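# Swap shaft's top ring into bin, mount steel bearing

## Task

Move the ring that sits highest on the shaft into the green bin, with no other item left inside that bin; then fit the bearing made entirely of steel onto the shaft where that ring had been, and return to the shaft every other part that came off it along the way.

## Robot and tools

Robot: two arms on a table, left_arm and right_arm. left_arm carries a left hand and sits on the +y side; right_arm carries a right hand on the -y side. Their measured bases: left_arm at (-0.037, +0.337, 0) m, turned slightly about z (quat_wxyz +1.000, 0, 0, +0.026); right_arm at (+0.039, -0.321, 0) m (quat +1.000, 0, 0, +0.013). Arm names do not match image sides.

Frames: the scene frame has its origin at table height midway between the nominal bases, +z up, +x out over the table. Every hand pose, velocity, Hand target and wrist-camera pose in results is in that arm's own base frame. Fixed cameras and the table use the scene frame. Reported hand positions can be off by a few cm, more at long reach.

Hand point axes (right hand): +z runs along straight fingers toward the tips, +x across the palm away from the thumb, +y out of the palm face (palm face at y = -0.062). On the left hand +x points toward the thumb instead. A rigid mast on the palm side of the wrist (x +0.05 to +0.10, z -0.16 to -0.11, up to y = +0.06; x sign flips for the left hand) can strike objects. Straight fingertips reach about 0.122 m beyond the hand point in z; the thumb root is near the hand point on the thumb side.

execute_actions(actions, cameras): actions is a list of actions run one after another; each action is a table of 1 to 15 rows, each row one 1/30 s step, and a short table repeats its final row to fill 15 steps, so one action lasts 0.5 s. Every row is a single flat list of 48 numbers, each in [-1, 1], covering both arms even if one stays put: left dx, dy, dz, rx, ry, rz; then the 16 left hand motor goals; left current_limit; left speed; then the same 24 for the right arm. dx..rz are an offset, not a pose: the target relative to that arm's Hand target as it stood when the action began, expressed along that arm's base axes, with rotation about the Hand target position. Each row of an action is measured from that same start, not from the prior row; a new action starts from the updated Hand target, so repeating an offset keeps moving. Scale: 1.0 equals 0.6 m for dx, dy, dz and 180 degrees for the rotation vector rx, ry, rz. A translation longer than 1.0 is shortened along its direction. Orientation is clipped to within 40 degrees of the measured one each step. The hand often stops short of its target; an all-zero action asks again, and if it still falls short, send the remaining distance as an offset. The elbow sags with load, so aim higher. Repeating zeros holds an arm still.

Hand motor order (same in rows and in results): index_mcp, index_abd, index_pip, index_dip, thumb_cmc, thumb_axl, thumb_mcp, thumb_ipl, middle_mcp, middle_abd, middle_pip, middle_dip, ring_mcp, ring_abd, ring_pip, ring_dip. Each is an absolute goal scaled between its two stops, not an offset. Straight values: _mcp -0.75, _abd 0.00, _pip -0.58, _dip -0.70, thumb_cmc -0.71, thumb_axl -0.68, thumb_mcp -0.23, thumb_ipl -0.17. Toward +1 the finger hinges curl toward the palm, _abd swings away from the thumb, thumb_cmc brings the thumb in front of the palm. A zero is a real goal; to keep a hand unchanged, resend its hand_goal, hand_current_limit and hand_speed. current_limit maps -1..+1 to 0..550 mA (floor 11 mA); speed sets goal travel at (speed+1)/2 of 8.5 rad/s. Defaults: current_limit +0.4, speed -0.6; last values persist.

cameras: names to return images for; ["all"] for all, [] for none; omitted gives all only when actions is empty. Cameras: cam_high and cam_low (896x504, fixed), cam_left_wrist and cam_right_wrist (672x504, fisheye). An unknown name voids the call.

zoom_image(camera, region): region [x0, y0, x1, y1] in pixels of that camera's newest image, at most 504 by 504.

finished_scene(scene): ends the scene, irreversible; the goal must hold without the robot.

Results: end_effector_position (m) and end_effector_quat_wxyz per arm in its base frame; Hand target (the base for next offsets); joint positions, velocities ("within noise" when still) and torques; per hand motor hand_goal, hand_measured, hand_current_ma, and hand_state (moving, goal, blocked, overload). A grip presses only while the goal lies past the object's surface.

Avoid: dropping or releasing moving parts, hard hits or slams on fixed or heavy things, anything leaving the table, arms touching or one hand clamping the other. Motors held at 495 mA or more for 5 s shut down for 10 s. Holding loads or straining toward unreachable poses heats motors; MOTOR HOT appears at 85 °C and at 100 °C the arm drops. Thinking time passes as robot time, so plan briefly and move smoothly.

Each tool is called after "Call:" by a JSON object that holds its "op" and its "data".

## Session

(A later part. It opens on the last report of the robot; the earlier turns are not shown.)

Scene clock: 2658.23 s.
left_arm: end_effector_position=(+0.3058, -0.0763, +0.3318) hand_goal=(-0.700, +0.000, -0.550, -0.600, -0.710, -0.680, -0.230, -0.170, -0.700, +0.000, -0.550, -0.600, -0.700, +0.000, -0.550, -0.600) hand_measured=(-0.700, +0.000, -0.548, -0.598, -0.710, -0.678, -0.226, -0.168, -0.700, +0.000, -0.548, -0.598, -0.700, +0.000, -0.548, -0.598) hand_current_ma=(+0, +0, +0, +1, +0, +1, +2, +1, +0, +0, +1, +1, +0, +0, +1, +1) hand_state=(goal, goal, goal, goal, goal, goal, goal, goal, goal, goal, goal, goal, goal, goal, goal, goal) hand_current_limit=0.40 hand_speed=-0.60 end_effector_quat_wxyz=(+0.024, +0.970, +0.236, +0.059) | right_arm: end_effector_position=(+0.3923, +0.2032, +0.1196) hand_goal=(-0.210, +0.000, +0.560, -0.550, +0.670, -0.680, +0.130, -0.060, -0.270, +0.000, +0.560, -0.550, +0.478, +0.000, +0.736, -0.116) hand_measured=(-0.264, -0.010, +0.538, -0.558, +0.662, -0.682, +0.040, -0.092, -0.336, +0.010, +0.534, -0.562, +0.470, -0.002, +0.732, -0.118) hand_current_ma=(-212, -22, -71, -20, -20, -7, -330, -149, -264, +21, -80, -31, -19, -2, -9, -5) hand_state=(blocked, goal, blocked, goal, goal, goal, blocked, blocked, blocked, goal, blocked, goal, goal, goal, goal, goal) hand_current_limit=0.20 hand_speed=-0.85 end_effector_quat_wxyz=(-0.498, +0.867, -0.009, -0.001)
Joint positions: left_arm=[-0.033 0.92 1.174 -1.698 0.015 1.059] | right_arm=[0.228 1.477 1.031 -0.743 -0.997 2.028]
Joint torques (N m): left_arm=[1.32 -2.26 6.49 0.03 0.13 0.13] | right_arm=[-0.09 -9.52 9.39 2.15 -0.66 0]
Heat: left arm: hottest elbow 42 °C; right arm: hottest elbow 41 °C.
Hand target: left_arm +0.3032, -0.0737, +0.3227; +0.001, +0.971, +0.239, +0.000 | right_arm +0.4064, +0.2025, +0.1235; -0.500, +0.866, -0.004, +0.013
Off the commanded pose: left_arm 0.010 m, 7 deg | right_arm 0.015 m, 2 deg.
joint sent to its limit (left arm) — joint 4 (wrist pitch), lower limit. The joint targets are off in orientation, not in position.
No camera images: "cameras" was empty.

Call:
{"op": "execute_actions", "data": {"actions": [[[0,0,0,0,0,0,-0.7,0,-0.55,-0.6,-0.71,-0.68,-0.23,-0.17,-0.7,0,-0.55,-0.6,-0.7,0,-0.55,-0.6,0.4,-0.6,0.005,0,0.004,0,-0.003,0,-0.21,0,0.56,-0.55,0.67,-0.68,0.13,-0.06,-0.27,0,0.56,-0.55,0.479,0,0.737,-0.116,0.2,-0.85]]], "cameras": ["cam_low","cam_right_wrist"]}}

Call:
{"op": "zoom_image", "data": {"camera": "cam_low", "region": [395, 215, 435, 255]}}

Call:
{"op": "zoom_image", "data": {"camera": "cam_right_wrist", "region": [470, 0, 630, 120]}}

Scene clock: 2666.23 s.
left_arm: end_effector_position=(+0.3058, -0.0763, +0.3318) hand_goal=(-0.700, +0.000, -0.550, -0.600, -0.710, -0.680, -0.230, -0.170, -0.700, +0.000, -0.550, -0.600, -0.700, +0.000, -0.550, -0.600) hand_measured=(-0.700, +0.000, -0.548, -0.598, -0.710, -0.678, -0.226, -0.168, -0.700, +0.000, -0.548, -0.598, -0.700, +0.000, -0.548, -0.598) hand_current_ma=(+0, +0, +0, +1, +0, +1, +2, +1, +0, +0, +1, +1, +0, +0, +1, +1) hand_state=(goal, goal, goal, goal, goal, goal, goal, goal, goal, goal, goal, goal, goal, goal, goal, goal) hand_current_limit=0.40 hand_speed=-0.60 end_effector_quat_wxyz=(+0.024, +0.970, +0.236, +0.059) | right_arm: end_effector_position=(+0.3924, +0.2030, +0.1195) hand_goal=(-0.210, +0.000, +0.560, -0.550, +0.670, -0.680, +0.130, -0.060, -0.270, +0.000, +0.560, -0.550, +0.478, +0.000, +0.736, -0.116) hand_measured=(-0.264, -0.010, +0.538, -0.558, +0.662, -0.682, +0.040, -0.092, -0.336, +0.010, +0.534, -0.562, +0.470, -0.002, +0.732, -0.118) hand_current_ma=(-212, -22, -71, -20, -20, -7, -330, -149, -264, +21, -80, -31, -19, -2, -9, -5) hand_state=(blocked, goal, blocked, goal, goal, goal, blocked, blocked, blocked, goal, blocked, goal, goal, goal, goal, goal) hand_current_limit=0.20 hand_speed=-0.85 end_effector_quat_wxyz=(-0.497, +0.867, -0.009, -0.001)
Joint positions: left_arm=[-0.033 0.92 1.174 -1.698 0.015 1.059] | right_arm=[0.228 1.477 1.031 -0.743 -0.995 2.028]
Joint torques (N m): left_arm=[1.26 -2.2 6.49 0.05 0.13 0.13] | right_arm=[-0.15 -9.64 9.84 2.15 -0.65 -0.03]
Heat: left arm: hottest elbow 42 °C; right arm: hottest elbow 41 °C.
Hand target: left_arm +0.3032, -0.0737, +0.3227; +0.001, +0.971, +0.239, +0.000 | right_arm +0.4094, +0.2025, +0.1259; -0.500, +0.866, -0.001, +0.018
Off the commanded pose: left_arm 0.010 m, 7 deg | right_arm 0.018 m, 2 deg.
joint sent to its limit (left arm) — joint 4 (wrist pitch), lower limit. The joint targets are off in orientation, not in position.
camera_calibration:
cam_right_wrist: T_world_to_cam=[[-0.780894, -0.329009, -0.530996, 0.465837], [-0.431257, -0.331012, 0.839314, 0.0912889], [-0.451908, 0.884412, 0.116598, 0.108901], [0, 0, 0, 1]] pos_world=[0.452352, 0.0871695, 0.15804]
Images, in order (width x height): cam_low 896x504, cam_right_wrist 672x504.

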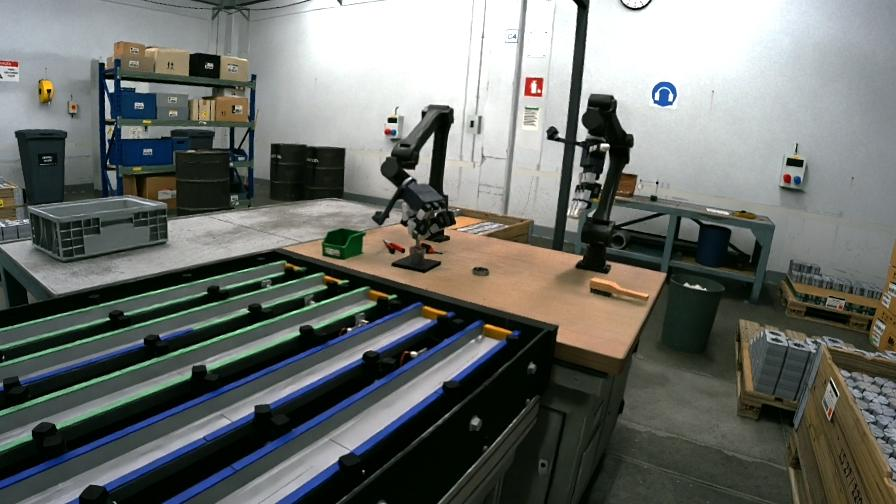

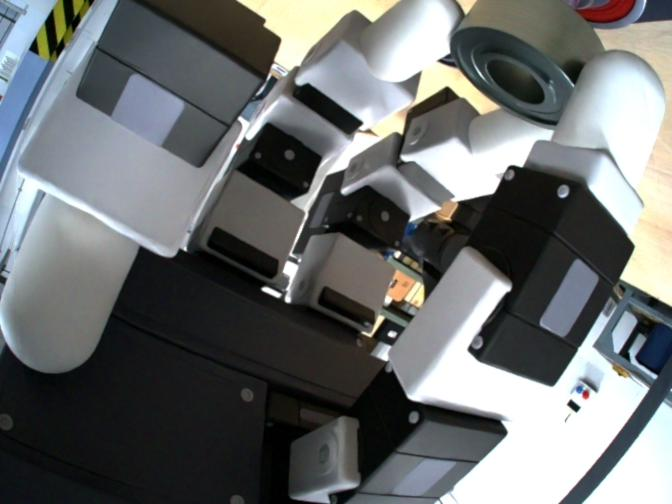

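Scaled by 12.600.

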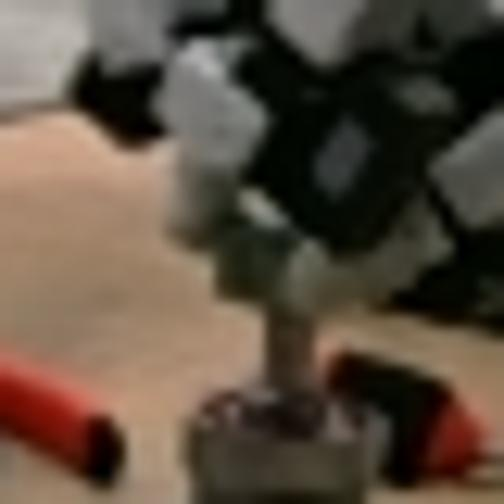

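Scaled by 3.150 from the camera's 672x504 image, which has a finer 960x720 frame.

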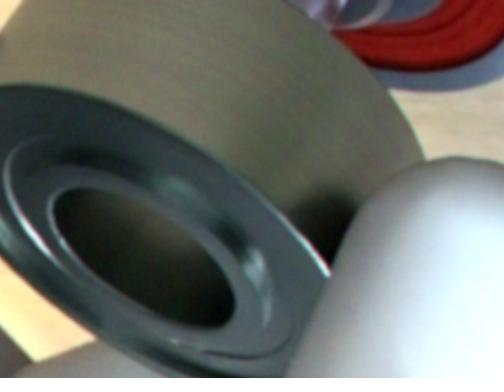

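Call:
{"op": "execute_actions", "data": {"actions": [[[0,0,0,0,0,0,-0.7,0,-0.55,-0.6,-0.71,-0.68,-0.23,-0.17,-0.7,0,-0.55,-0.6,-0.7,0,-0.55,-0.6,0.4,-0.6,-0.015,-0.001,0.07,0,0.003,0,-0.21,0,0.56,-0.55,0.67,-0.68,0.13,-0.06,-0.27,0,0.56,-0.55,0.479,0,0.737,-0.116,0.2,-0.85]],[[0,0,0,0,0,0,-0.7,0,-0.55,-0.6,-0.71,-0.68,-0.23,-0.17,-0.7,0,-0.55,-0.6,-0.7,0,-0.55,-0.6,0.4,-0.6,0,0,-0.03,0,0,0,-0.21,0,0.56,-0.55,0.67,-0.68,0.13,-0.06,-0.27,0,0.56,-0.55,0.479,0,0.737,-0.116,0.2,-0.85],[0,0,0,0,0,0,-0.7,0,-0.55,-0.6,-0.71,-0.68,-0.23,-0.17,-0.7,0,-0.55,-0.6,-0.7,0,-0.55,-0.6,0.4,-0.6,0,0,-0.068,0,0,0,-0.21,0,0.56,-0.55,0.67,-0.68,0.13,-0.06,-0.27,0,0.56,-0.55,0.479,0,0.737,-0.116,0.2,-0.85]]], "cameras": ["cam_high"]}}

Call:
{"op": "zoom_image", "data": {"camera": "cam_high", "region": [470, 160, 530, 225]}}

Scene clock: 2697.53 s.
left_arm: end_effector_position=(+0.3058, -0.0763, +0.3318) hand_goal=(-0.700, +0.000, -0.550, -0.600, -0.710, -0.680, -0.230, -0.170, -0.700, +0.000, -0.550, -0.600, -0.700, +0.000, -0.550, -0.600) hand_measured=(-0.700, +0.000, -0.548, -0.598, -0.710, -0.678, -0.226, -0.168, -0.700, +0.000, -0.548, -0.598, -0.700, +0.000, -0.548, -0.598) hand_current_ma=(+0, +0, +0, +1, +0, +1, +2, +1, +0, +0, +1, +1, +0, +0, +1, +1) hand_state=(goal, goal, goal, goal, goal, goal, goal, goal, goal, goal, goal, goal, goal, goal, goal, goal) hand_current_limit=0.40 hand_speed=-0.60 end_effector_quat_wxyz=(+0.024, +0.970, +0.236, +0.059) | right_arm: end_effector_position=(+0.3931, +0.2030, +0.1268) hand_goal=(-0.210, +0.000, +0.560, -0.550, +0.670, -0.680, +0.130, -0.060, -0.270, +0.000, +0.560, -0.550, +0.478, +0.000, +0.736, -0.116) hand_measured=(-0.264, -0.010, +0.538, -0.558, +0.664, -0.682, +0.040, -0.092, -0.336, +0.010, +0.534, -0.562, +0.470, -0.002, +0.732, -0.118) hand_current_ma=(-212, -22, -71, -20, -18, -7, -330, -149, -264, +21, -82, -32, -19, -2, -9, -5) hand_state=(blocked, goal, blocked, goal, goal, goal, blocked, blocked, blocked, goal, blocked, goal, goal, goal, goal, goal) hand_current_limit=0.20 hand_speed=-0.85 end_effector_quat_wxyz=(-0.498, +0.867, -0.006, +0.005)
Joint positions: left_arm=[-0.033 0.92 1.174 -1.698 0.015 1.059] | right_arm=[0.228 1.463 1.036 -0.75 -0.994 2.028]
Joint torques (N m): left_arm=[1.2 -2.26 6.48 0.03 0.14 0.13] | right_arm=[0.09 -9.88 8.29 2.18 -0.72 0.02]
Heat: left arm: hottest elbow 42 °C; right arm: hottest elbow 41 °C.
Hand target: left_arm +0.3032, -0.0737, +0.3227; +0.001, +0.971, +0.239, +0.000 | right_arm +0.4004, +0.2019, +0.1271; -0.500, +0.866, -0.004, +0.013
Off the commanded pose: left_arm 0.010 m, 7 deg | right_arm 0.007 m, 1 deg.
joint sent to its limit (left arm) — joint 4 (wrist pitch), lower limit. The joint targets are off in orientation, not in position.
Images, in order (width x height): cam_high 896x504.

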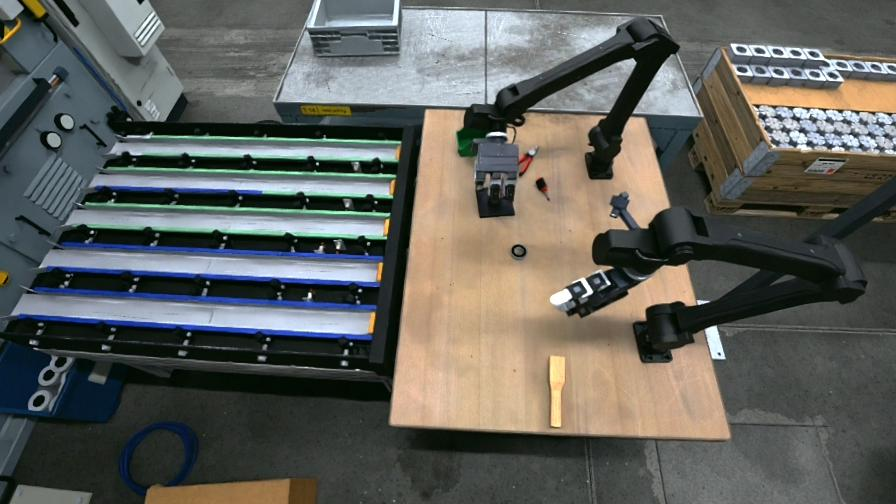

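Scaled by 7.754.

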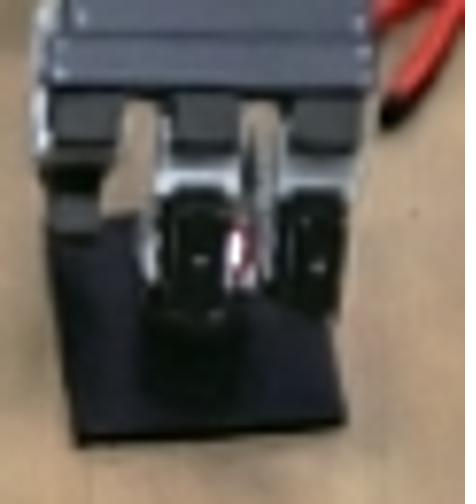

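Call:
{"op": "execute_actions", "data": {"actions": [[[0,0,0,0,0,0,-0.7,0,-0.55,-0.6,-0.71,-0.68,-0.23,-0.17,-0.7,0,-0.55,-0.6,-0.7,0,-0.55,-0.6,0.4,-0.6,0,0.001,-0.012,0,0,0,-0.21,0,0.56,-0.55,0.67,-0.68,0.13,-0.06,-0.27,0,0.56,-0.55,0.479,0,0.737,-0.116,0.2,-0.85],[0,0,0,0,0,0,-0.7,0,-0.55,-0.6,-0.71,-0.68,-0.23,-0.17,-0.7,0,-0.55,-0.6,-0.7,0,-0.55,-0.6,0.4,-0.6,0,0.001,-0.025,0,0,0,-0.21,0,0.56,-0.55,0.67,-0.68,0.13,-0.06,-0.27,0,0.56,-0.55,0.479,0,0.737,-0.116,0.2,-0.85]]], "cameras": ["cam_right_wrist","cam_low"]}}

Call:
{"op": "zoom_image", "data": {"camera": "cam_low", "region": [395, 215, 435, 255]}}

Call:
{"op": "zoom_image", "data": {"camera": "cam_right_wrist", "region": [470, 0, 630, 120]}}

Scene clock: 2714.73 s.
left_arm: end_effector_position=(+0.3058, -0.0763, +0.3318) hand_goal=(-0.700, +0.000, -0.550, -0.600, -0.710, -0.680, -0.230, -0.170, -0.700, +0.000, -0.550, -0.600, -0.700, +0.000, -0.550, -0.600) hand_measured=(-0.700, +0.000, -0.548, -0.598, -0.710, -0.678, -0.226, -0.168, -0.700, +0.000, -0.548, -0.598, -0.700, +0.000, -0.548, -0.598) hand_current_ma=(+0, +0, +0, +1, +0, +1, +2, +1, +0, +0, +1, +1, +0, +0, +1, +1) hand_state=(goal, goal, goal, goal, goal, goal, goal, goal, goal, goal, goal, goal, goal, goal, goal, goal) hand_current_limit=0.40 hand_speed=-0.60 end_effector_quat_wxyz=(+0.024, +0.970, +0.236, +0.059) | right_arm: end_effector_position=(+0.3950, +0.2036, +0.1163) hand_goal=(-0.210, +0.000, +0.560, -0.550, +0.670, -0.680, +0.130, -0.060, -0.270, +0.000, +0.560, -0.550, +0.478, +0.000, +0.736, -0.116) hand_measured=(-0.262, -0.010, +0.540, -0.556, +0.664, -0.682, +0.040, -0.092, -0.336, +0.010, +0.534, -0.562, +0.470, -0.002, +0.732, -0.118) hand_current_ma=(-197, -22, -61, -16, -17, -7, -330, -149, -264, +21, -84, -33, -19, -2, -9, -5) hand_state=(blocked, goal, blocked, goal, goal, goal, blocked, blocked, blocked, goal, blocked, goal, goal, goal, goal, goal) hand_current_limit=0.20 hand_speed=-0.85 end_effector_quat_wxyz=(-0.500, +0.866, -0.003, +0.010)
Joint positions: left_arm=[-0.033 0.92 1.174 -1.698 0.015 1.059] | right_arm=[0.228 1.474 1.016 -0.707 -0.995 2.028]
Joint torques (N m): left_arm=[1.26 -2.26 6.49 0.05 0.13 0.13] | right_arm=[0.21 -9.35 7.88 2.28 -0.67 0.04]
Heat: left arm: hottest elbow 42 °C; right arm: hottest elbow 41 °C.
Hand target: left_arm +0.3032, -0.0737, +0.3227; +0.001, +0.971, +0.239, +0.000 | right_arm +0.4003, +0.2025, +0.1122; -0.500, +0.866, -0.004, +0.013
Off the commanded pose: left_arm 0.010 m, 7 deg | right_arm 0.007 m, 0 deg.
joint sent to its limit (left arm) — joint 4 (wrist pitch), lower limit. The joint targets are off in orientation, not in position.
camera_calibration:
cam_right_wrist: T_world_to_cam=[[-0.768015, -0.326019, -0.551239, 0.462979], [-0.451097, -0.335598, 0.826974, 0.105481], [-0.454604, 0.88379, 0.110678, 0.111755], [0, 0, 0, 1]] pos_world=[0.453961, 0.0875715, 0.155614]
Images, in order (width x height): cam_low 896x504, cam_right_wrist 672x504.

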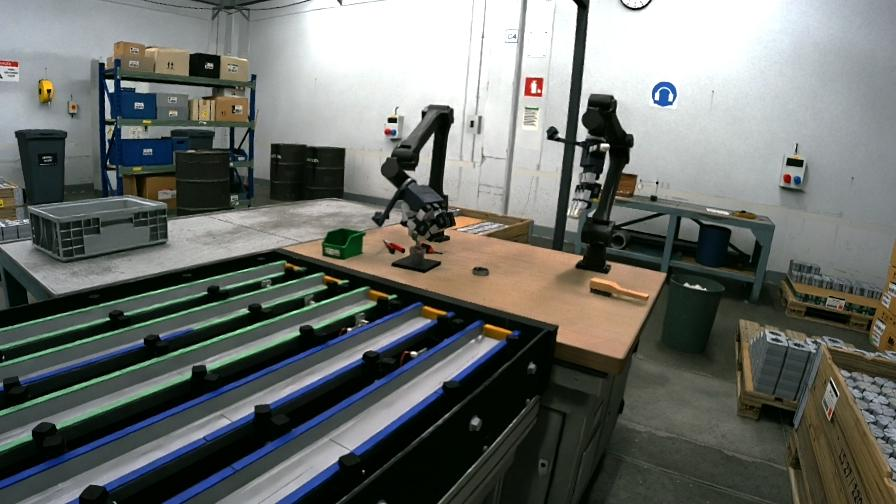

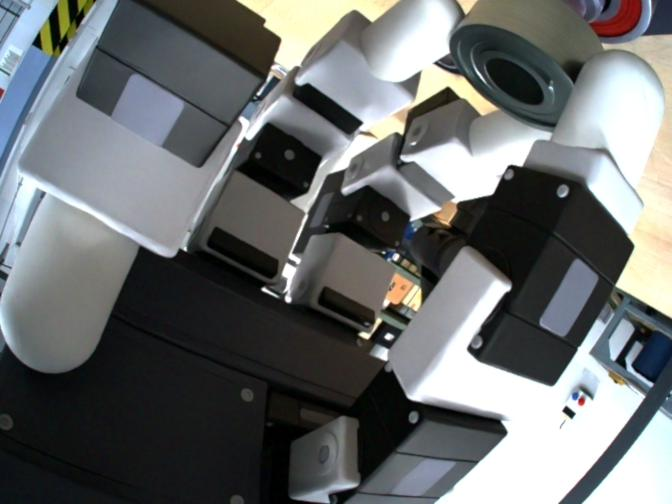

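Scaled by 12.600.

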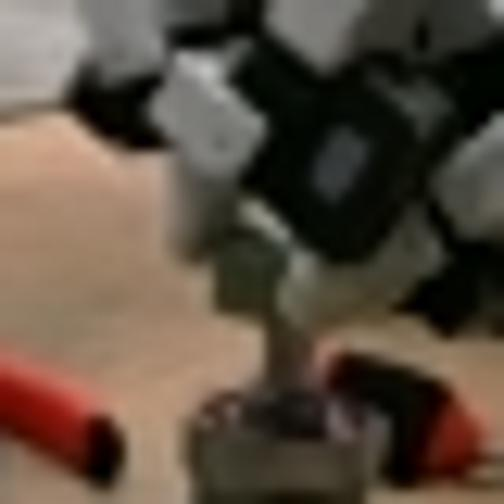

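Scaled by 3.150 from the camera's 672x504 image, which has a finer 960x720 frame.

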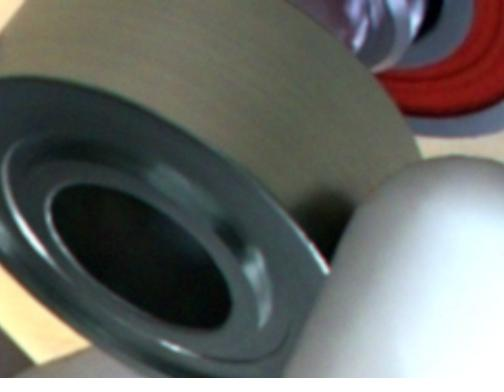

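Call:
{"op": "execute_actions", "data": {"actions": [[[0,0,0,0,0,0,-0.7,0,-0.55,-0.6,-0.71,-0.68,-0.23,-0.17,-0.7,0,-0.55,-0.6,-0.7,0,-0.55,-0.6,0.4,-0.6,-0.001,0,-0.01,0,0,0,-0.21,0,0.56,-0.55,0.67,-0.68,0.13,-0.06,-0.27,0,0.56,-0.55,0.479,0,0.737,-0.116,0.2,-0.85]]], "cameras": ["cam_right_wrist","cam_low"]}}

Call:
{"op": "zoom_image", "data": {"camera": "cam_low", "region": [395, 215, 435, 255]}}

Call:
{"op": "zoom_image", "data": {"camera": "cam_right_wrist", "region": [470, 0, 630, 120]}}

Scene clock: 2725.23 s.
left_arm: end_effector_position=(+0.3058, -0.0763, +0.3318) hand_goal=(-0.700, +0.000, -0.550, -0.600, -0.710, -0.680, -0.230, -0.170, -0.700, +0.000, -0.550, -0.600, -0.700, +0.000, -0.550, -0.600) hand_measured=(-0.700, +0.000, -0.548, -0.598, -0.710, -0.678, -0.226, -0.168, -0.700, +0.000, -0.548, -0.598, -0.700, +0.000, -0.548, -0.598) hand_current_ma=(+0, +0, +0, +1, +0, +1, +2, +1, +0, +0, +1, +1, +0, +0, +1, +1) hand_state=(goal, goal, goal, goal, goal, goal, goal, goal, goal, goal, goal, goal, goal, goal, goal, goal) hand_current_limit=0.40 hand_speed=-0.60 end_effector_quat_wxyz=(+0.024, +0.970, +0.236, +0.059) | right_arm: end_effector_position=(+0.3943, +0.2035, +0.1101) hand_goal=(-0.210, +0.000, +0.560, -0.550, +0.670, -0.680, +0.130, -0.060, -0.270, +0.000, +0.560, -0.550, +0.478, +0.000, +0.736, -0.116) hand_measured=(-0.262, -0.010, +0.540, -0.556, +0.664, -0.682, +0.040, -0.092, -0.336, +0.010, +0.534, -0.562, +0.470, -0.002, +0.732, -0.118) hand_current_ma=(-197, -23, -61, -16, -17, -7, -330, -149, -264, +21, -84, -33, -19, -2, -9, -5) hand_state=(blocked, goal, blocked, goal, goal, goal, blocked, blocked, blocked, goal, blocked, goal, goal, goal, goal, goal) hand_current_limit=0.20 hand_speed=-0.85 end_effector_quat_wxyz=(-0.500, +0.866, -0.003, +0.009)
Joint positions: left_arm=[-0.033 0.92 1.174 -1.698 0.015 1.059] | right_arm=[0.228 1.481 1.005 -0.69 -0.996 2.028]
Joint torques (N m): left_arm=[1.26 -2.2 6.48 0.02 0.14 0.13] | right_arm=[0.26 -9.41 7.83 2.32 -0.65 0.05]
Heat: left arm: hottest elbow 42 °C; right arm: hottest elbow 41 °C.
Hand target: left_arm +0.3032, -0.0737, +0.3227; +0.001, +0.971, +0.239, +0.000 | right_arm +0.3996, +0.2024, +0.1059; -0.500, +0.866, -0.004, +0.013
Off the commanded pose: left_arm 0.010 m, 7 deg | right_arm 0.007 m, 0 deg.
joint sent to its limit (left arm) — joint 4 (wrist pitch), lower limit. The joint targets are off in orientation, not in position.
camera_calibration:
cam_right_wrist: T_world_to_cam=[[-0.768234, -0.326045, -0.550919, 0.459122], [-0.450624, -0.335839, 0.827133, 0.110086], [-0.454703, 0.883689, 0.111079, 0.11225], [0, 0, 0, 1]] pos_world=[0.453361, 0.0874714, 0.149414]
Images, in order (width x height): cam_low 896x504, cam_right_wrist 672x504.

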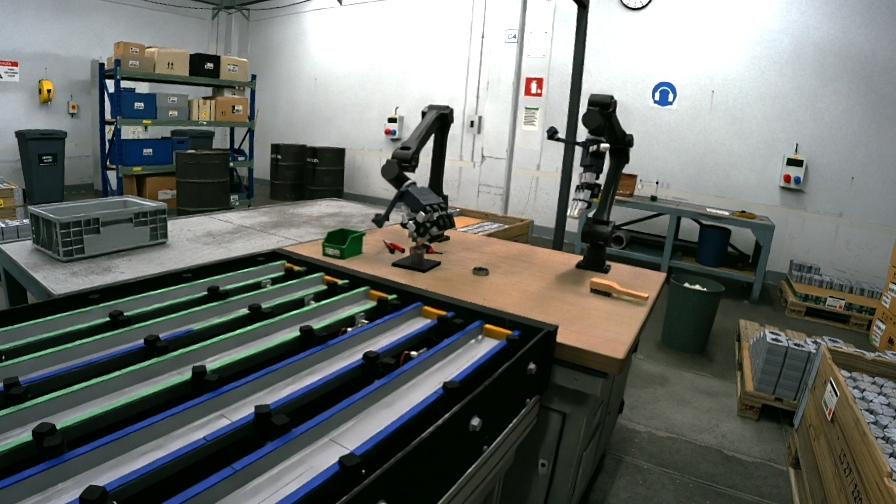

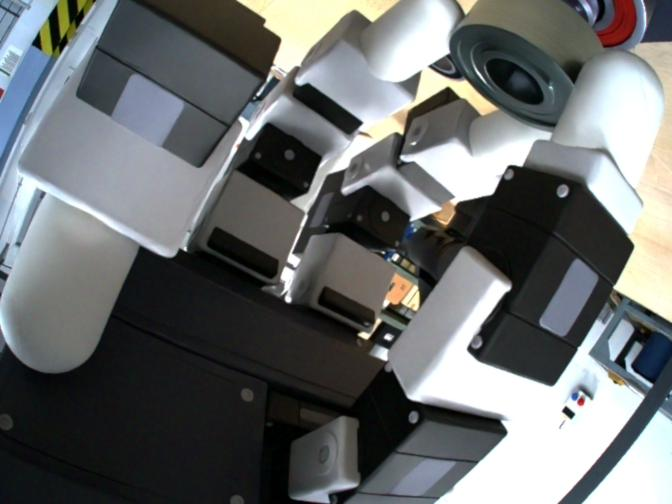

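Scaled by 12.600.

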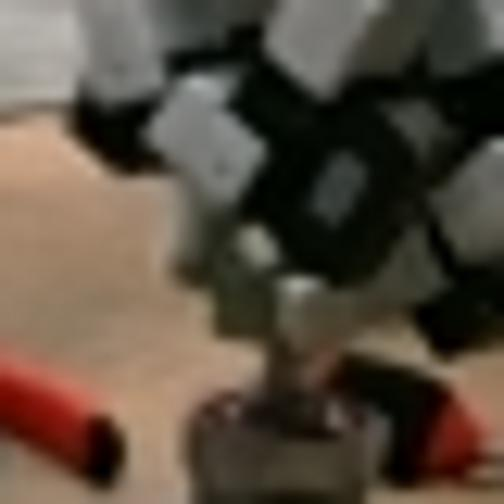

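Scaled by 3.150 from the camera's 672x504 image, which has a finer 960x720 frame.

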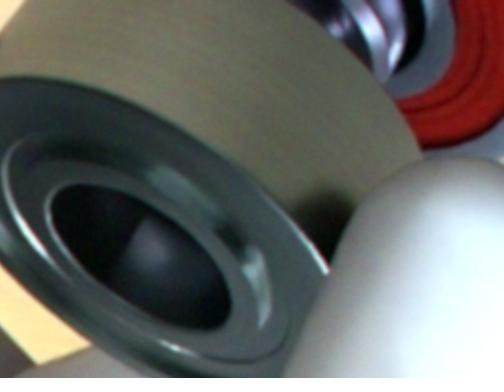

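Call:
{"op": "execute_actions", "data": {"actions": [[[0,0,0,0,0,0,-0.7,0,-0.55,-0.6,-0.71,-0.68,-0.23,-0.17,-0.7,0,-0.55,-0.6,-0.7,0,-0.55,-0.6,0.4,-0.6,0,0,-0.01,0,0,0,-0.21,0,0.56,-0.55,0.67,-0.68,0.13,-0.06,-0.27,0,0.56,-0.55,0.479,0,0.737,-0.116,0.2,-0.85],[0,0,0,0,0,0,-0.7,0,-0.55,-0.6,-0.71,-0.68,-0.23,-0.17,-0.7,0,-0.55,-0.6,-0.7,0,-0.55,-0.6,0.4,-0.6,0,0,-0.02,0,0,0,-0.21,0,0.56,-0.55,0.67,-0.68,0.13,-0.06,-0.27,0,0.56,-0.55,0.479,0,0.737,-0.116,0.2,-0.85]]], "cameras": ["cam_right_wrist","cam_low"]}}

Call:
{"op": "zoom_image", "data": {"camera": "cam_low", "region": [395, 215, 435, 255]}}

Call:
{"op": "zoom_image", "data": {"camera": "cam_right_wrist", "region": [470, 0, 630, 120]}}

Scene clock: 2740.23 s.
left_arm: end_effector_position=(+0.3058, -0.0763, +0.3318) hand_goal=(-0.700, +0.000, -0.550, -0.600, -0.710, -0.680, -0.230, -0.170, -0.700, +0.000, -0.550, -0.600, -0.700, +0.000, -0.550, -0.600) hand_measured=(-0.700, +0.000, -0.548, -0.598, -0.710, -0.678, -0.226, -0.168, -0.700, +0.000, -0.548, -0.598, -0.700, +0.000, -0.548, -0.598) hand_current_ma=(+0, +0, +0, +1, +0, +1, +2, +1, +0, +0, +1, +1, +0, +0, +1, +1) hand_state=(goal, goal, goal, goal, goal, goal, goal, goal, goal, goal, goal, goal, goal, goal, goal, goal) hand_current_limit=0.40 hand_speed=-0.60 end_effector_quat_wxyz=(+0.024, +0.970, +0.236, +0.059) | right_arm: end_effector_position=(+0.3941, +0.2037, +0.0976) hand_goal=(-0.210, +0.000, +0.560, -0.550, +0.670, -0.680, +0.130, -0.060, -0.270, +0.000, +0.560, -0.550, +0.478, +0.000, +0.736, -0.116) hand_measured=(-0.262, -0.010, +0.538, -0.558, +0.664, -0.682, +0.040, -0.092, -0.336, +0.010, +0.532, -0.562, +0.470, -0.002, +0.732, -0.118) hand_current_ma=(-197, -24, -67, -18, -17, -7, -330, -149, -264, +21, -87, -33, -19, -2, -9, -5) hand_state=(blocked, goal, blocked, goal, goal, goal, blocked, blocked, blocked, goal, blocked, goal, goal, goal, goal, goal) hand_current_limit=0.20 hand_speed=-0.85 end_effector_quat_wxyz=(-0.500, +0.866, -0.003, +0.008)
Joint positions: left_arm=[-0.033 0.92 1.174 -1.698 0.015 1.059] | right_arm=[0.228 1.498 0.987 -0.656 -0.997 2.028]
Joint torques (N m): left_arm=[1.26 -2.26 6.49 0.03 0.13 0.12] | right_arm=[0.26 -9.52 7.75 2.3 -0.6 0.05]
Heat: left arm: hottest elbow 42 °C; right arm: hottest elbow 41 °C.
Hand target: left_arm +0.3032, -0.0737, +0.3227; +0.001, +0.971, +0.239, +0.000 | right_arm +0.3997, +0.2025, +0.0941; -0.500, +0.866, -0.004, +0.013
Off the commanded pose: left_arm 0.010 m, 7 deg | right_arm 0.007 m, 1 deg.
joint sent to its limit (left arm) — joint 4 (wrist pitch), lower limit. The joint targets are off in orientation, not in position.
camera_calibration:
cam_right_wrist: T_world_to_cam=[[-0.76919, -0.325985, -0.549618, 0.452309], [-0.448679, -0.336914, 0.827754, 0.119822], [-0.45501, 0.883302, 0.112888, 0.113375], [0, 0, 0, 1]] pos_world=[0.453261, 0.0876712, 0.136615]
Images, in order (width x height): cam_low 896x504, cam_right_wrist 672x504.

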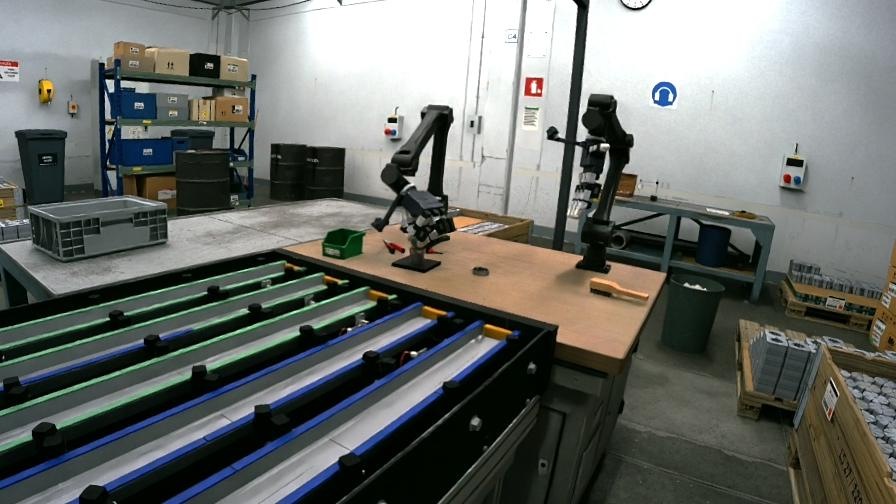

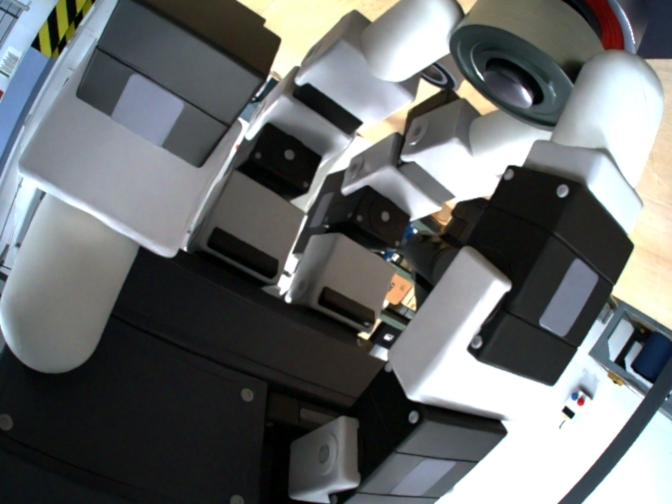

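Scaled by 12.600.

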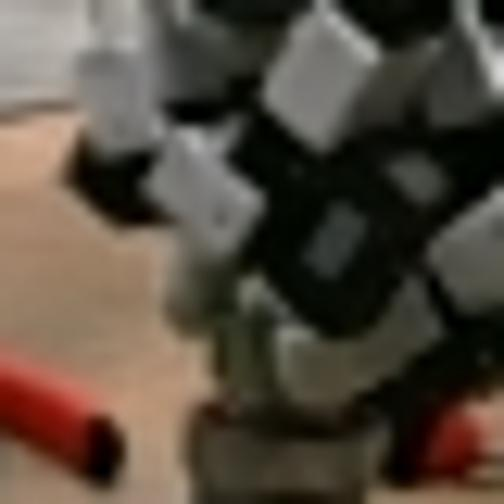

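Scaled by 3.150 from the camera's 672x504 image, which has a finer 960x720 frame.

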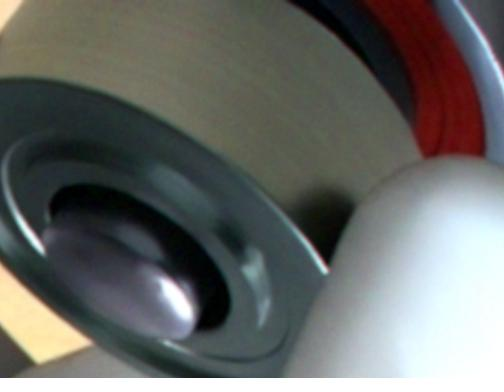

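Call:
{"op": "execute_actions", "data": {"actions": [[[0,0,0,0,0,0,-0.7,0,-0.55,-0.6,-0.71,-0.68,-0.23,-0.17,-0.7,0,-0.55,-0.6,-0.7,0,-0.55,-0.6,0.4,-0.6,0,0,-0.008,0,0,0,-0.21,0,0.56,-0.55,0.67,-0.68,0.13,-0.06,-0.27,0,0.56,-0.55,0.479,0,0.737,-0.116,0.2,-0.85]]], "cameras": ["cam_right_wrist"]}}

Scene clock: 2780.33 s.
left_arm: end_effector_position=(+0.3058, -0.0763, +0.3318) hand_goal=(-0.700, +0.000, -0.550, -0.600, -0.710, -0.680, -0.230, -0.170, -0.700, +0.000, -0.550, -0.600, -0.700, +0.000, -0.550, -0.600) hand_measured=(-0.700, +0.000, -0.548, -0.598, -0.710, -0.678, -0.226, -0.168, -0.700, +0.000, -0.548, -0.598, -0.700, +0.000, -0.548, -0.598) hand_current_ma=(+0, +0, +0, +1, +0, +1, +2, +1, +0, +0, +1, +1, +0, +0, +1, +1) hand_state=(goal, goal, goal, goal, goal, goal, goal, goal, goal, goal, goal, goal, goal, goal, goal, goal) hand_current_limit=0.40 hand_speed=-0.60 end_effector_quat_wxyz=(+0.024, +0.970, +0.236, +0.059) | right_arm: end_effector_position=(+0.3943, +0.2039, +0.0960) hand_goal=(-0.210, +0.000, +0.560, -0.550, +0.670, -0.680, +0.130, -0.060, -0.270, +0.000, +0.560, -0.550, +0.478, +0.000, +0.736, -0.116) hand_measured=(-0.262, -0.012, +0.538, -0.558, +0.662, -0.682, +0.040, -0.092, -0.336, +0.010, +0.532, -0.562, +0.470, -0.002, +0.732, -0.118) hand_current_ma=(-197, -26, -67, -18, -18, -7, -330, -149, -264, +21, -87, -33, -19, -2, -9, -5) hand_state=(blocked, goal, blocked, goal, goal, goal, blocked, blocked, blocked, goal, blocked, goal, goal, goal, goal, goal) hand_current_limit=0.20 hand_speed=-0.85 end_effector_quat_wxyz=(-0.501, +0.865, -0.003, +0.010)
Joint positions: left_arm=[-0.033 0.92 1.174 -1.698 0.015 1.059] | right_arm=[0.228 1.5 0.983 -0.647 -0.998 2.03]
Joint torques (N m): left_arm=[1.26 -2.2 6.49 0.05 0.13 0.13] | right_arm=[0.26 -9.17 7.51 2.5 -0.58 0.03]
Heat: left arm: hottest elbow 42 °C; right arm: hottest elbow 41 °C.
Hand target: left_arm +0.3032, -0.0737, +0.3227; +0.001, +0.971, +0.239, +0.000 | right_arm +0.3996, +0.2025, +0.0892; -0.500, +0.866, -0.004, +0.013
Off the commanded pose: left_arm 0.010 m, 7 deg | right_arm 0.009 m, 0 deg.
joint sent to its limit (left arm) — joint 4 (wrist pitch), lower limit. The joint targets are off in orientation, not in position.
camera_calibration:
cam_right_wrist: T_world_to_cam=[[-0.768206, -0.324571, -0.551827, 0.451157], [-0.450853, -0.337685, 0.826257, 0.122405], [-0.454523, 0.883528, 0.113078, 0.11329], [0, 0, 0, 1]] pos_world=[0.453261, 0.0876726, 0.135012]
Images, in order (width x height): cam_right_wrist 672x504.

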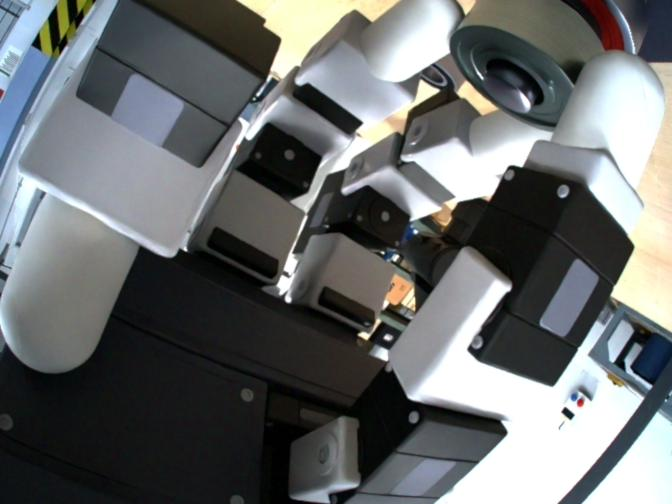

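Call:
{"op": "execute_actions", "data": {"actions": [[[0,0,0,0,0,0,-0.7,0,-0.55,-0.6,-0.71,-0.68,-0.23,-0.17,-0.7,0,-0.55,-0.6,-0.7,0,-0.55,-0.6,0.4,-0.6,0,0,-0.008,0,0,0,-0.21,0,0.56,-0.55,0.67,-0.68,0.13,-0.06,-0.27,0,0.56,-0.55,0.479,0,0.737,-0.116,0.2,-0.85]]], "cameras": ["cam_right_wrist"]}}

Call:
{"op": "zoom_image", "data": {"camera": "cam_right_wrist", "region": [400, 0, 672, 160]}}

Scene clock: 2788.90 s.
left_arm: end_effector_position=(+0.3058, -0.0763, +0.3318) hand_goal=(-0.700, +0.000, -0.550, -0.600, -0.710, -0.680, -0.230, -0.170, -0.700, +0.000, -0.550, -0.600, -0.700, +0.000, -0.550, -0.600) hand_measured=(-0.700, +0.000, -0.548, -0.598, -0.710, -0.678, -0.226, -0.168, -0.700, +0.000, -0.548, -0.598, -0.700, +0.000, -0.548, -0.598) hand_current_ma=(+0, +0, +0, +1, +0, +1, +2, +1, +0, +0, +1, +1, +0, +0, +1, +1) hand_state=(goal, goal, goal, goal, goal, goal, goal, goal, goal, goal, goal, goal, goal, goal, goal, goal) hand_current_limit=0.40 hand_speed=-0.60 end_effector_quat_wxyz=(+0.024, +0.970, +0.236, +0.059) | right_arm: end_effector_position=(+0.3949, +0.2043, +0.0957) hand_goal=(-0.210, +0.000, +0.560, -0.550, +0.670, -0.680, +0.130, -0.060, -0.270, +0.000, +0.560, -0.550, +0.478, +0.000, +0.736, -0.116) hand_measured=(-0.262, -0.014, +0.538, -0.558, +0.658, -0.682, +0.040, -0.092, -0.330, +0.010, +0.532, -0.562, +0.470, -0.002, +0.732, -0.118) hand_current_ma=(-197, -31, -67, -18, -37, -8, -330, -149, -238, +21, -87, -33, -19, -2, -9, -5) hand_state=(blocked, goal, blocked, goal, goal, goal, blocked, blocked, blocked, goal, blocked, goal, goal, goal, goal, goal) hand_current_limit=0.20 hand_speed=-0.85 end_effector_quat_wxyz=(-0.502, +0.865, -0.005, +0.011)
Joint positions: left_arm=[-0.033 0.92 1.174 -1.698 0.015 1.059] | right_arm=[0.228 1.5 0.981 -0.636 -0.998 2.039]
Joint torques (N m): left_arm=[1.26 -2.26 6.48 0.05 0.14 0.13] | right_arm=[0.26 -8.64 7.2 2.65 -0.57 -0.06]
Heat: left arm: hottest elbow 42 °C; right arm: hottest elbow 41 °C.
Hand target: left_arm +0.3032, -0.0737, +0.3227; +0.001, +0.971, +0.239, +0.000 | right_arm +0.3997, +0.2024, +0.0844; -0.500, +0.866, -0.004, +0.013
Off the commanded pose: left_arm 0.010 m, 7 deg | right_arm 0.012 m, 0 deg.
joint sent to its limit (left arm) — joint 4 (wrist pitch), lower limit. The joint targets are off in orientation, not in position.
camera_calibration:
cam_right_wrist: T_world_to_cam=[[-0.769545, -0.319961, -0.552653, 0.451379], [-0.452569, -0.337312, 0.825471, 0.123795], [-0.450535, 0.88535, 0.114773, 0.111146], [0, 0, 0, 1]] pos_world=[0.453458, 0.0877776, 0.13451]
Images, in order (width x height): cam_right_wrist 672x504.

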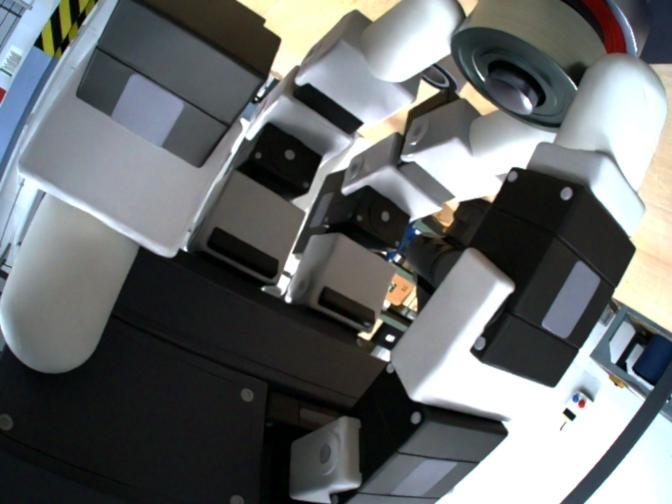

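Scaled by 1.853 from the camera's 672x504 image, which has a finer 960x720 frame.

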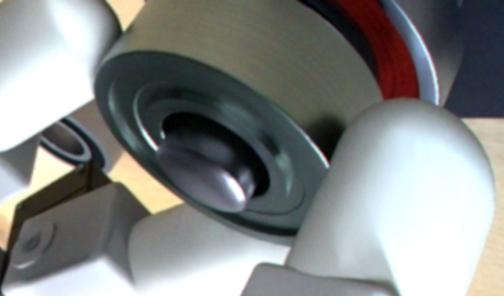

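Call:
{"op": "execute_actions", "data": {"actions": [[[0,0,0,0,0,0,-0.7,0,-0.55,-0.6,-0.71,-0.68,-0.23,-0.17,-0.7,0,-0.55,-0.6,-0.7,0,-0.55,-0.6,0.4,-0.6,0,0,-0.003,0,0,0,-0.21,0,0.56,-0.55,0.67,-0.68,0.13,-0.06,-0.27,0,0.56,-0.55,0.479,0,0.737,-0.116,0.2,-0.85]]], "cameras": ["cam_low","cam_high"]}}

Call:
{"op": "zoom_image", "data": {"camera": "cam_low", "region": [385, 205, 445, 255]}}

Call:
{"op": "zoom_image", "data": {"camera": "cam_high", "region": [470, 160, 530, 225]}}

Scene clock: 2805.07 s.
left_arm: end_effector_position=(+0.3058, -0.0763, +0.3318) hand_goal=(-0.700, +0.000, -0.550, -0.600, -0.710, -0.680, -0.230, -0.170, -0.700, +0.000, -0.550, -0.600, -0.700, +0.000, -0.550, -0.600) hand_measured=(-0.700, +0.000, -0.548, -0.598, -0.710, -0.678, -0.226, -0.168, -0.700, +0.000, -0.548, -0.598, -0.700, +0.000, -0.548, -0.598) hand_current_ma=(+0, +0, +0, +1, +0, +1, +2, +1, +0, +0, +1, +1, +0, +0, +1, +1) hand_state=(goal, goal, goal, goal, goal, goal, goal, goal, goal, goal, goal, goal, goal, goal, goal, goal) hand_current_limit=0.40 hand_speed=-0.60 end_effector_quat_wxyz=(+0.024, +0.970, +0.236, +0.059) | right_arm: end_effector_position=(+0.3950, +0.2045, +0.0953) hand_goal=(-0.210, +0.000, +0.560, -0.550, +0.670, -0.680, +0.130, -0.060, -0.270, +0.000, +0.560, -0.550, +0.478, +0.000, +0.736, -0.116) hand_measured=(-0.262, -0.014, +0.538, -0.558, +0.656, -0.684, +0.040, -0.092, -0.330, +0.010, +0.532, -0.562, +0.470, -0.002, +0.732, -0.118) hand_current_ma=(-197, -33, -67, -18, -39, -9, -330, -149, -235, +21, -87, -33, -19, -2, -9, -5) hand_state=(blocked, goal, blocked, goal, goal, goal, blocked, blocked, blocked, goal, blocked, goal, goal, goal, goal, goal) hand_current_limit=0.20 hand_speed=-0.85 end_effector_quat_wxyz=(-0.503, +0.864, -0.005, +0.011)
Joint positions: left_arm=[-0.033 0.92 1.174 -1.698 0.015 1.059] | right_arm=[0.228 1.5 0.979 -0.631 -0.999 2.041]
Joint torques (N m): left_arm=[1.26 -2.26 6.49 0.03 0.13 0.13] | right_arm=[0.26 -8.41 7.15 2.63 -0.54 -0.08]
Heat: left arm: hottest elbow 42 °C; right arm: hottest elbow 40 °C.
Hand target: left_arm +0.3032, -0.0737, +0.3227; +0.001, +0.971, +0.239, +0.000 | right_arm +0.3997, +0.2025, +0.0826; -0.500, +0.866, -0.004, +0.013
Off the commanded pose: left_arm 0.010 m, 7 deg | right_arm 0.014 m, 0 deg.
joint sent to its limit (left arm) — joint 4 (wrist pitch), lower limit. The joint targets are off in orientation, not in position.
Images, in order (width x height): cam_high 896x504, cam_low 896x504.

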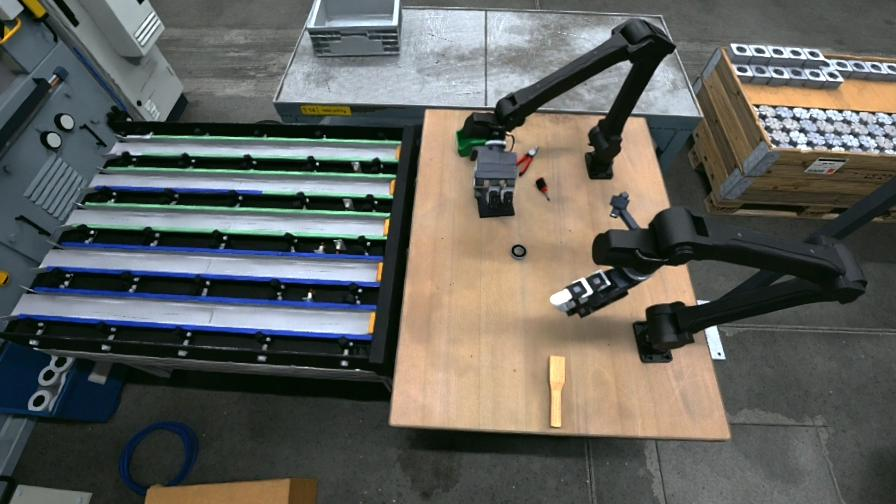

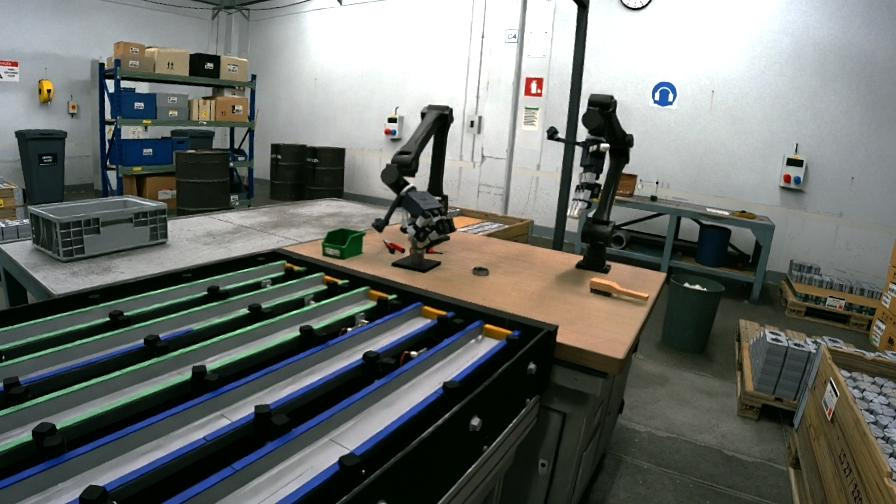

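Scaled by 8.400.

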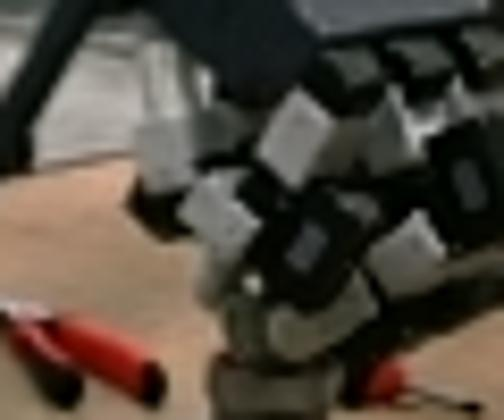

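Scaled by 7.754.

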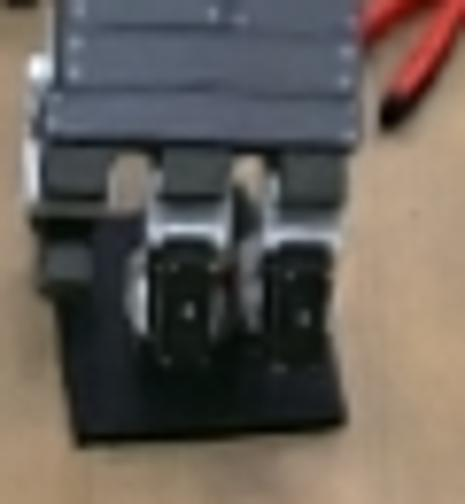

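Call:
{"op": "zoom_image", "data": {"camera": "cam_high", "region": [500, 235, 540, 270]}}

Call:
{"op": "zoom_image", "data": {"camera": "cam_low", "region": [310, 215, 510, 290]}}

Scaled by 12.600.

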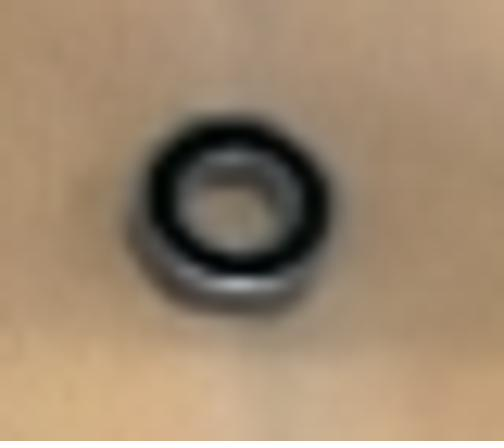

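Scaled by 2.520.

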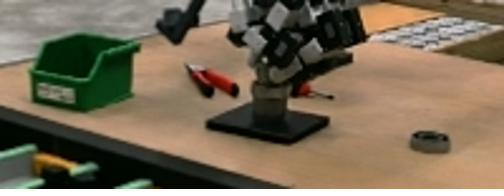

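Call:
{"op": "execute_actions", "data": {"actions": [[[0,0,0,0,0,0,-0.7,0,-0.55,-0.6,-0.71,-0.68,-0.23,-0.17,-0.7,0,-0.55,-0.6,-0.7,0,-0.55,-0.6,0.4,-0.6,0,0,0.010,0,0,0,-0.24,0,0.56,-0.55,0.67,-0.68,0.06,-0.06,-0.30,0,0.56,-0.55,0.479,0,0.737,-0.116,0.2,-0.9]],[[0,0,0,0,0,0,-0.7,0,-0.55,-0.6,-0.71,-0.68,-0.23,-0.17,-0.7,0,-0.55,-0.6,-0.7,0,-0.55,-0.6,0.4,-0.6,0,0,0,0,0,0,-0.28,0,0.56,-0.55,0.67,-0.68,0.0,-0.06,-0.35,0,0.56,-0.55,0.479,0,0.737,-0.116,0.2,-0.9]]], "cameras": ["cam_right_wrist"]}}

Call:
{"op": "zoom_image", "data": {"camera": "cam_right_wrist", "region": [400, 0, 672, 160]}}

Scene clock: 2836.17 s.
left_arm: end_effector_position=(+0.3058, -0.0763, +0.3318) hand_goal=(-0.700, +0.000, -0.550, -0.600, -0.710, -0.680, -0.230, -0.170, -0.700, +0.000, -0.550, -0.600, -0.700, +0.000, -0.550, -0.600) hand_measured=(-0.700, +0.000, -0.548, -0.598, -0.710, -0.678, -0.226, -0.168, -0.700, +0.000, -0.548, -0.598, -0.700, +0.000, -0.548, -0.598) hand_current_ma=(+0, +0, +0, +1, +0, +1, +2, +1, +0, +0, +1, +1, +0, +0, +1, +1) hand_state=(goal, goal, goal, goal, goal, goal, goal, goal, goal, goal, goal, goal, goal, goal, goal, goal) hand_current_limit=0.40 hand_speed=-0.60 end_effector_quat_wxyz=(+0.024, +0.970, +0.236, +0.059) | right_arm: end_effector_position=(+0.3949, +0.2045, +0.0944) hand_goal=(-0.280, +0.000, +0.560, -0.550, +0.670, -0.680, +0.000, -0.060, -0.350, +0.000, +0.560, -0.550, +0.478, +0.000, +0.736, -0.116) hand_measured=(-0.274, -0.014, +0.552, -0.554, +0.666, -0.684, +0.002, -0.062, -0.350, +0.010, +0.552, -0.554, +0.470, -0.002, +0.732, -0.118) hand_current_ma=(+17, -32, -20, -8, -10, -8, +8, -6, +1, +21, -21, -8, -19, -2, -9, -5) hand_state=(goal, goal, goal, goal, goal, goal, goal, goal, goal, goal, goal, goal, goal, goal, goal, goal) hand_current_limit=0.20 hand_speed=-0.90 end_effector_quat_wxyz=(-0.502, +0.865, -0.006, +0.010)
Joint positions: left_arm=[-0.033 0.92 1.174 -1.698 0.015 1.059] | right_arm=[0.228 1.502 0.979 -0.631 -0.998 2.041]
Joint torques (N m): left_arm=[1.2 -2.2 6.49 0.05 0.13 0.13] | right_arm=[0.26 -9.23 7.76 1.92 -0.56 -0.08]
Heat: left arm: hottest elbow 42 °C; right arm: hottest elbow 39 °C.
Hand target: left_arm +0.3032, -0.0737, +0.3227; +0.001, +0.971, +0.239, +0.000 | right_arm +0.3997, +0.2025, +0.0886; -0.500, +0.866, -0.004, +0.013
Off the commanded pose: left_arm 0.010 m, 7 deg | right_arm 0.008 m, 1 deg.
joint sent to its limit (left arm) — joint 4 (wrist pitch), lower limit. The joint targets are off in orientation, not in position.
camera_calibration:
cam_right_wrist: T_world_to_cam=[[-0.770841, -0.318724, -0.55156, 0.450839], [-0.451579, -0.337295, 0.82602, 0.124497], [-0.449311, 0.885803, 0.116072, 0.110415], [0, 0, 0, 1]] pos_world=[0.453356, 0.087879, 0.133012]
Images, in order (width x height): cam_right_wrist 672x504.

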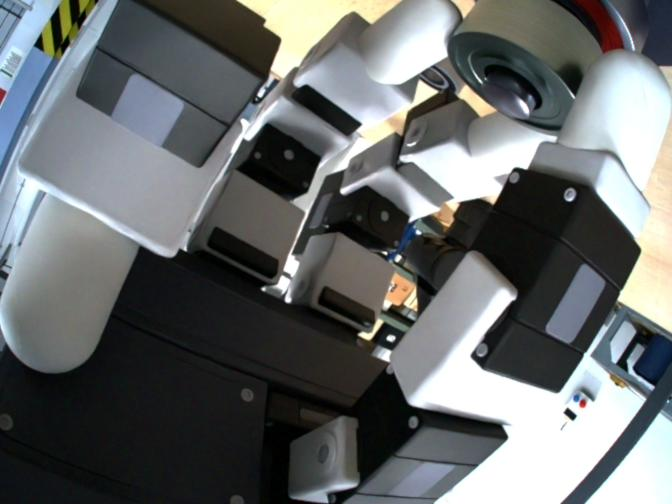

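Scaled by 1.853 from the camera's 672x504 image, which has a finer 960x720 frame.

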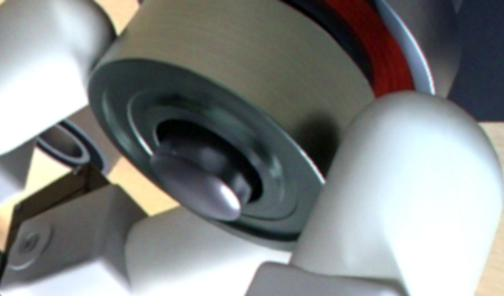

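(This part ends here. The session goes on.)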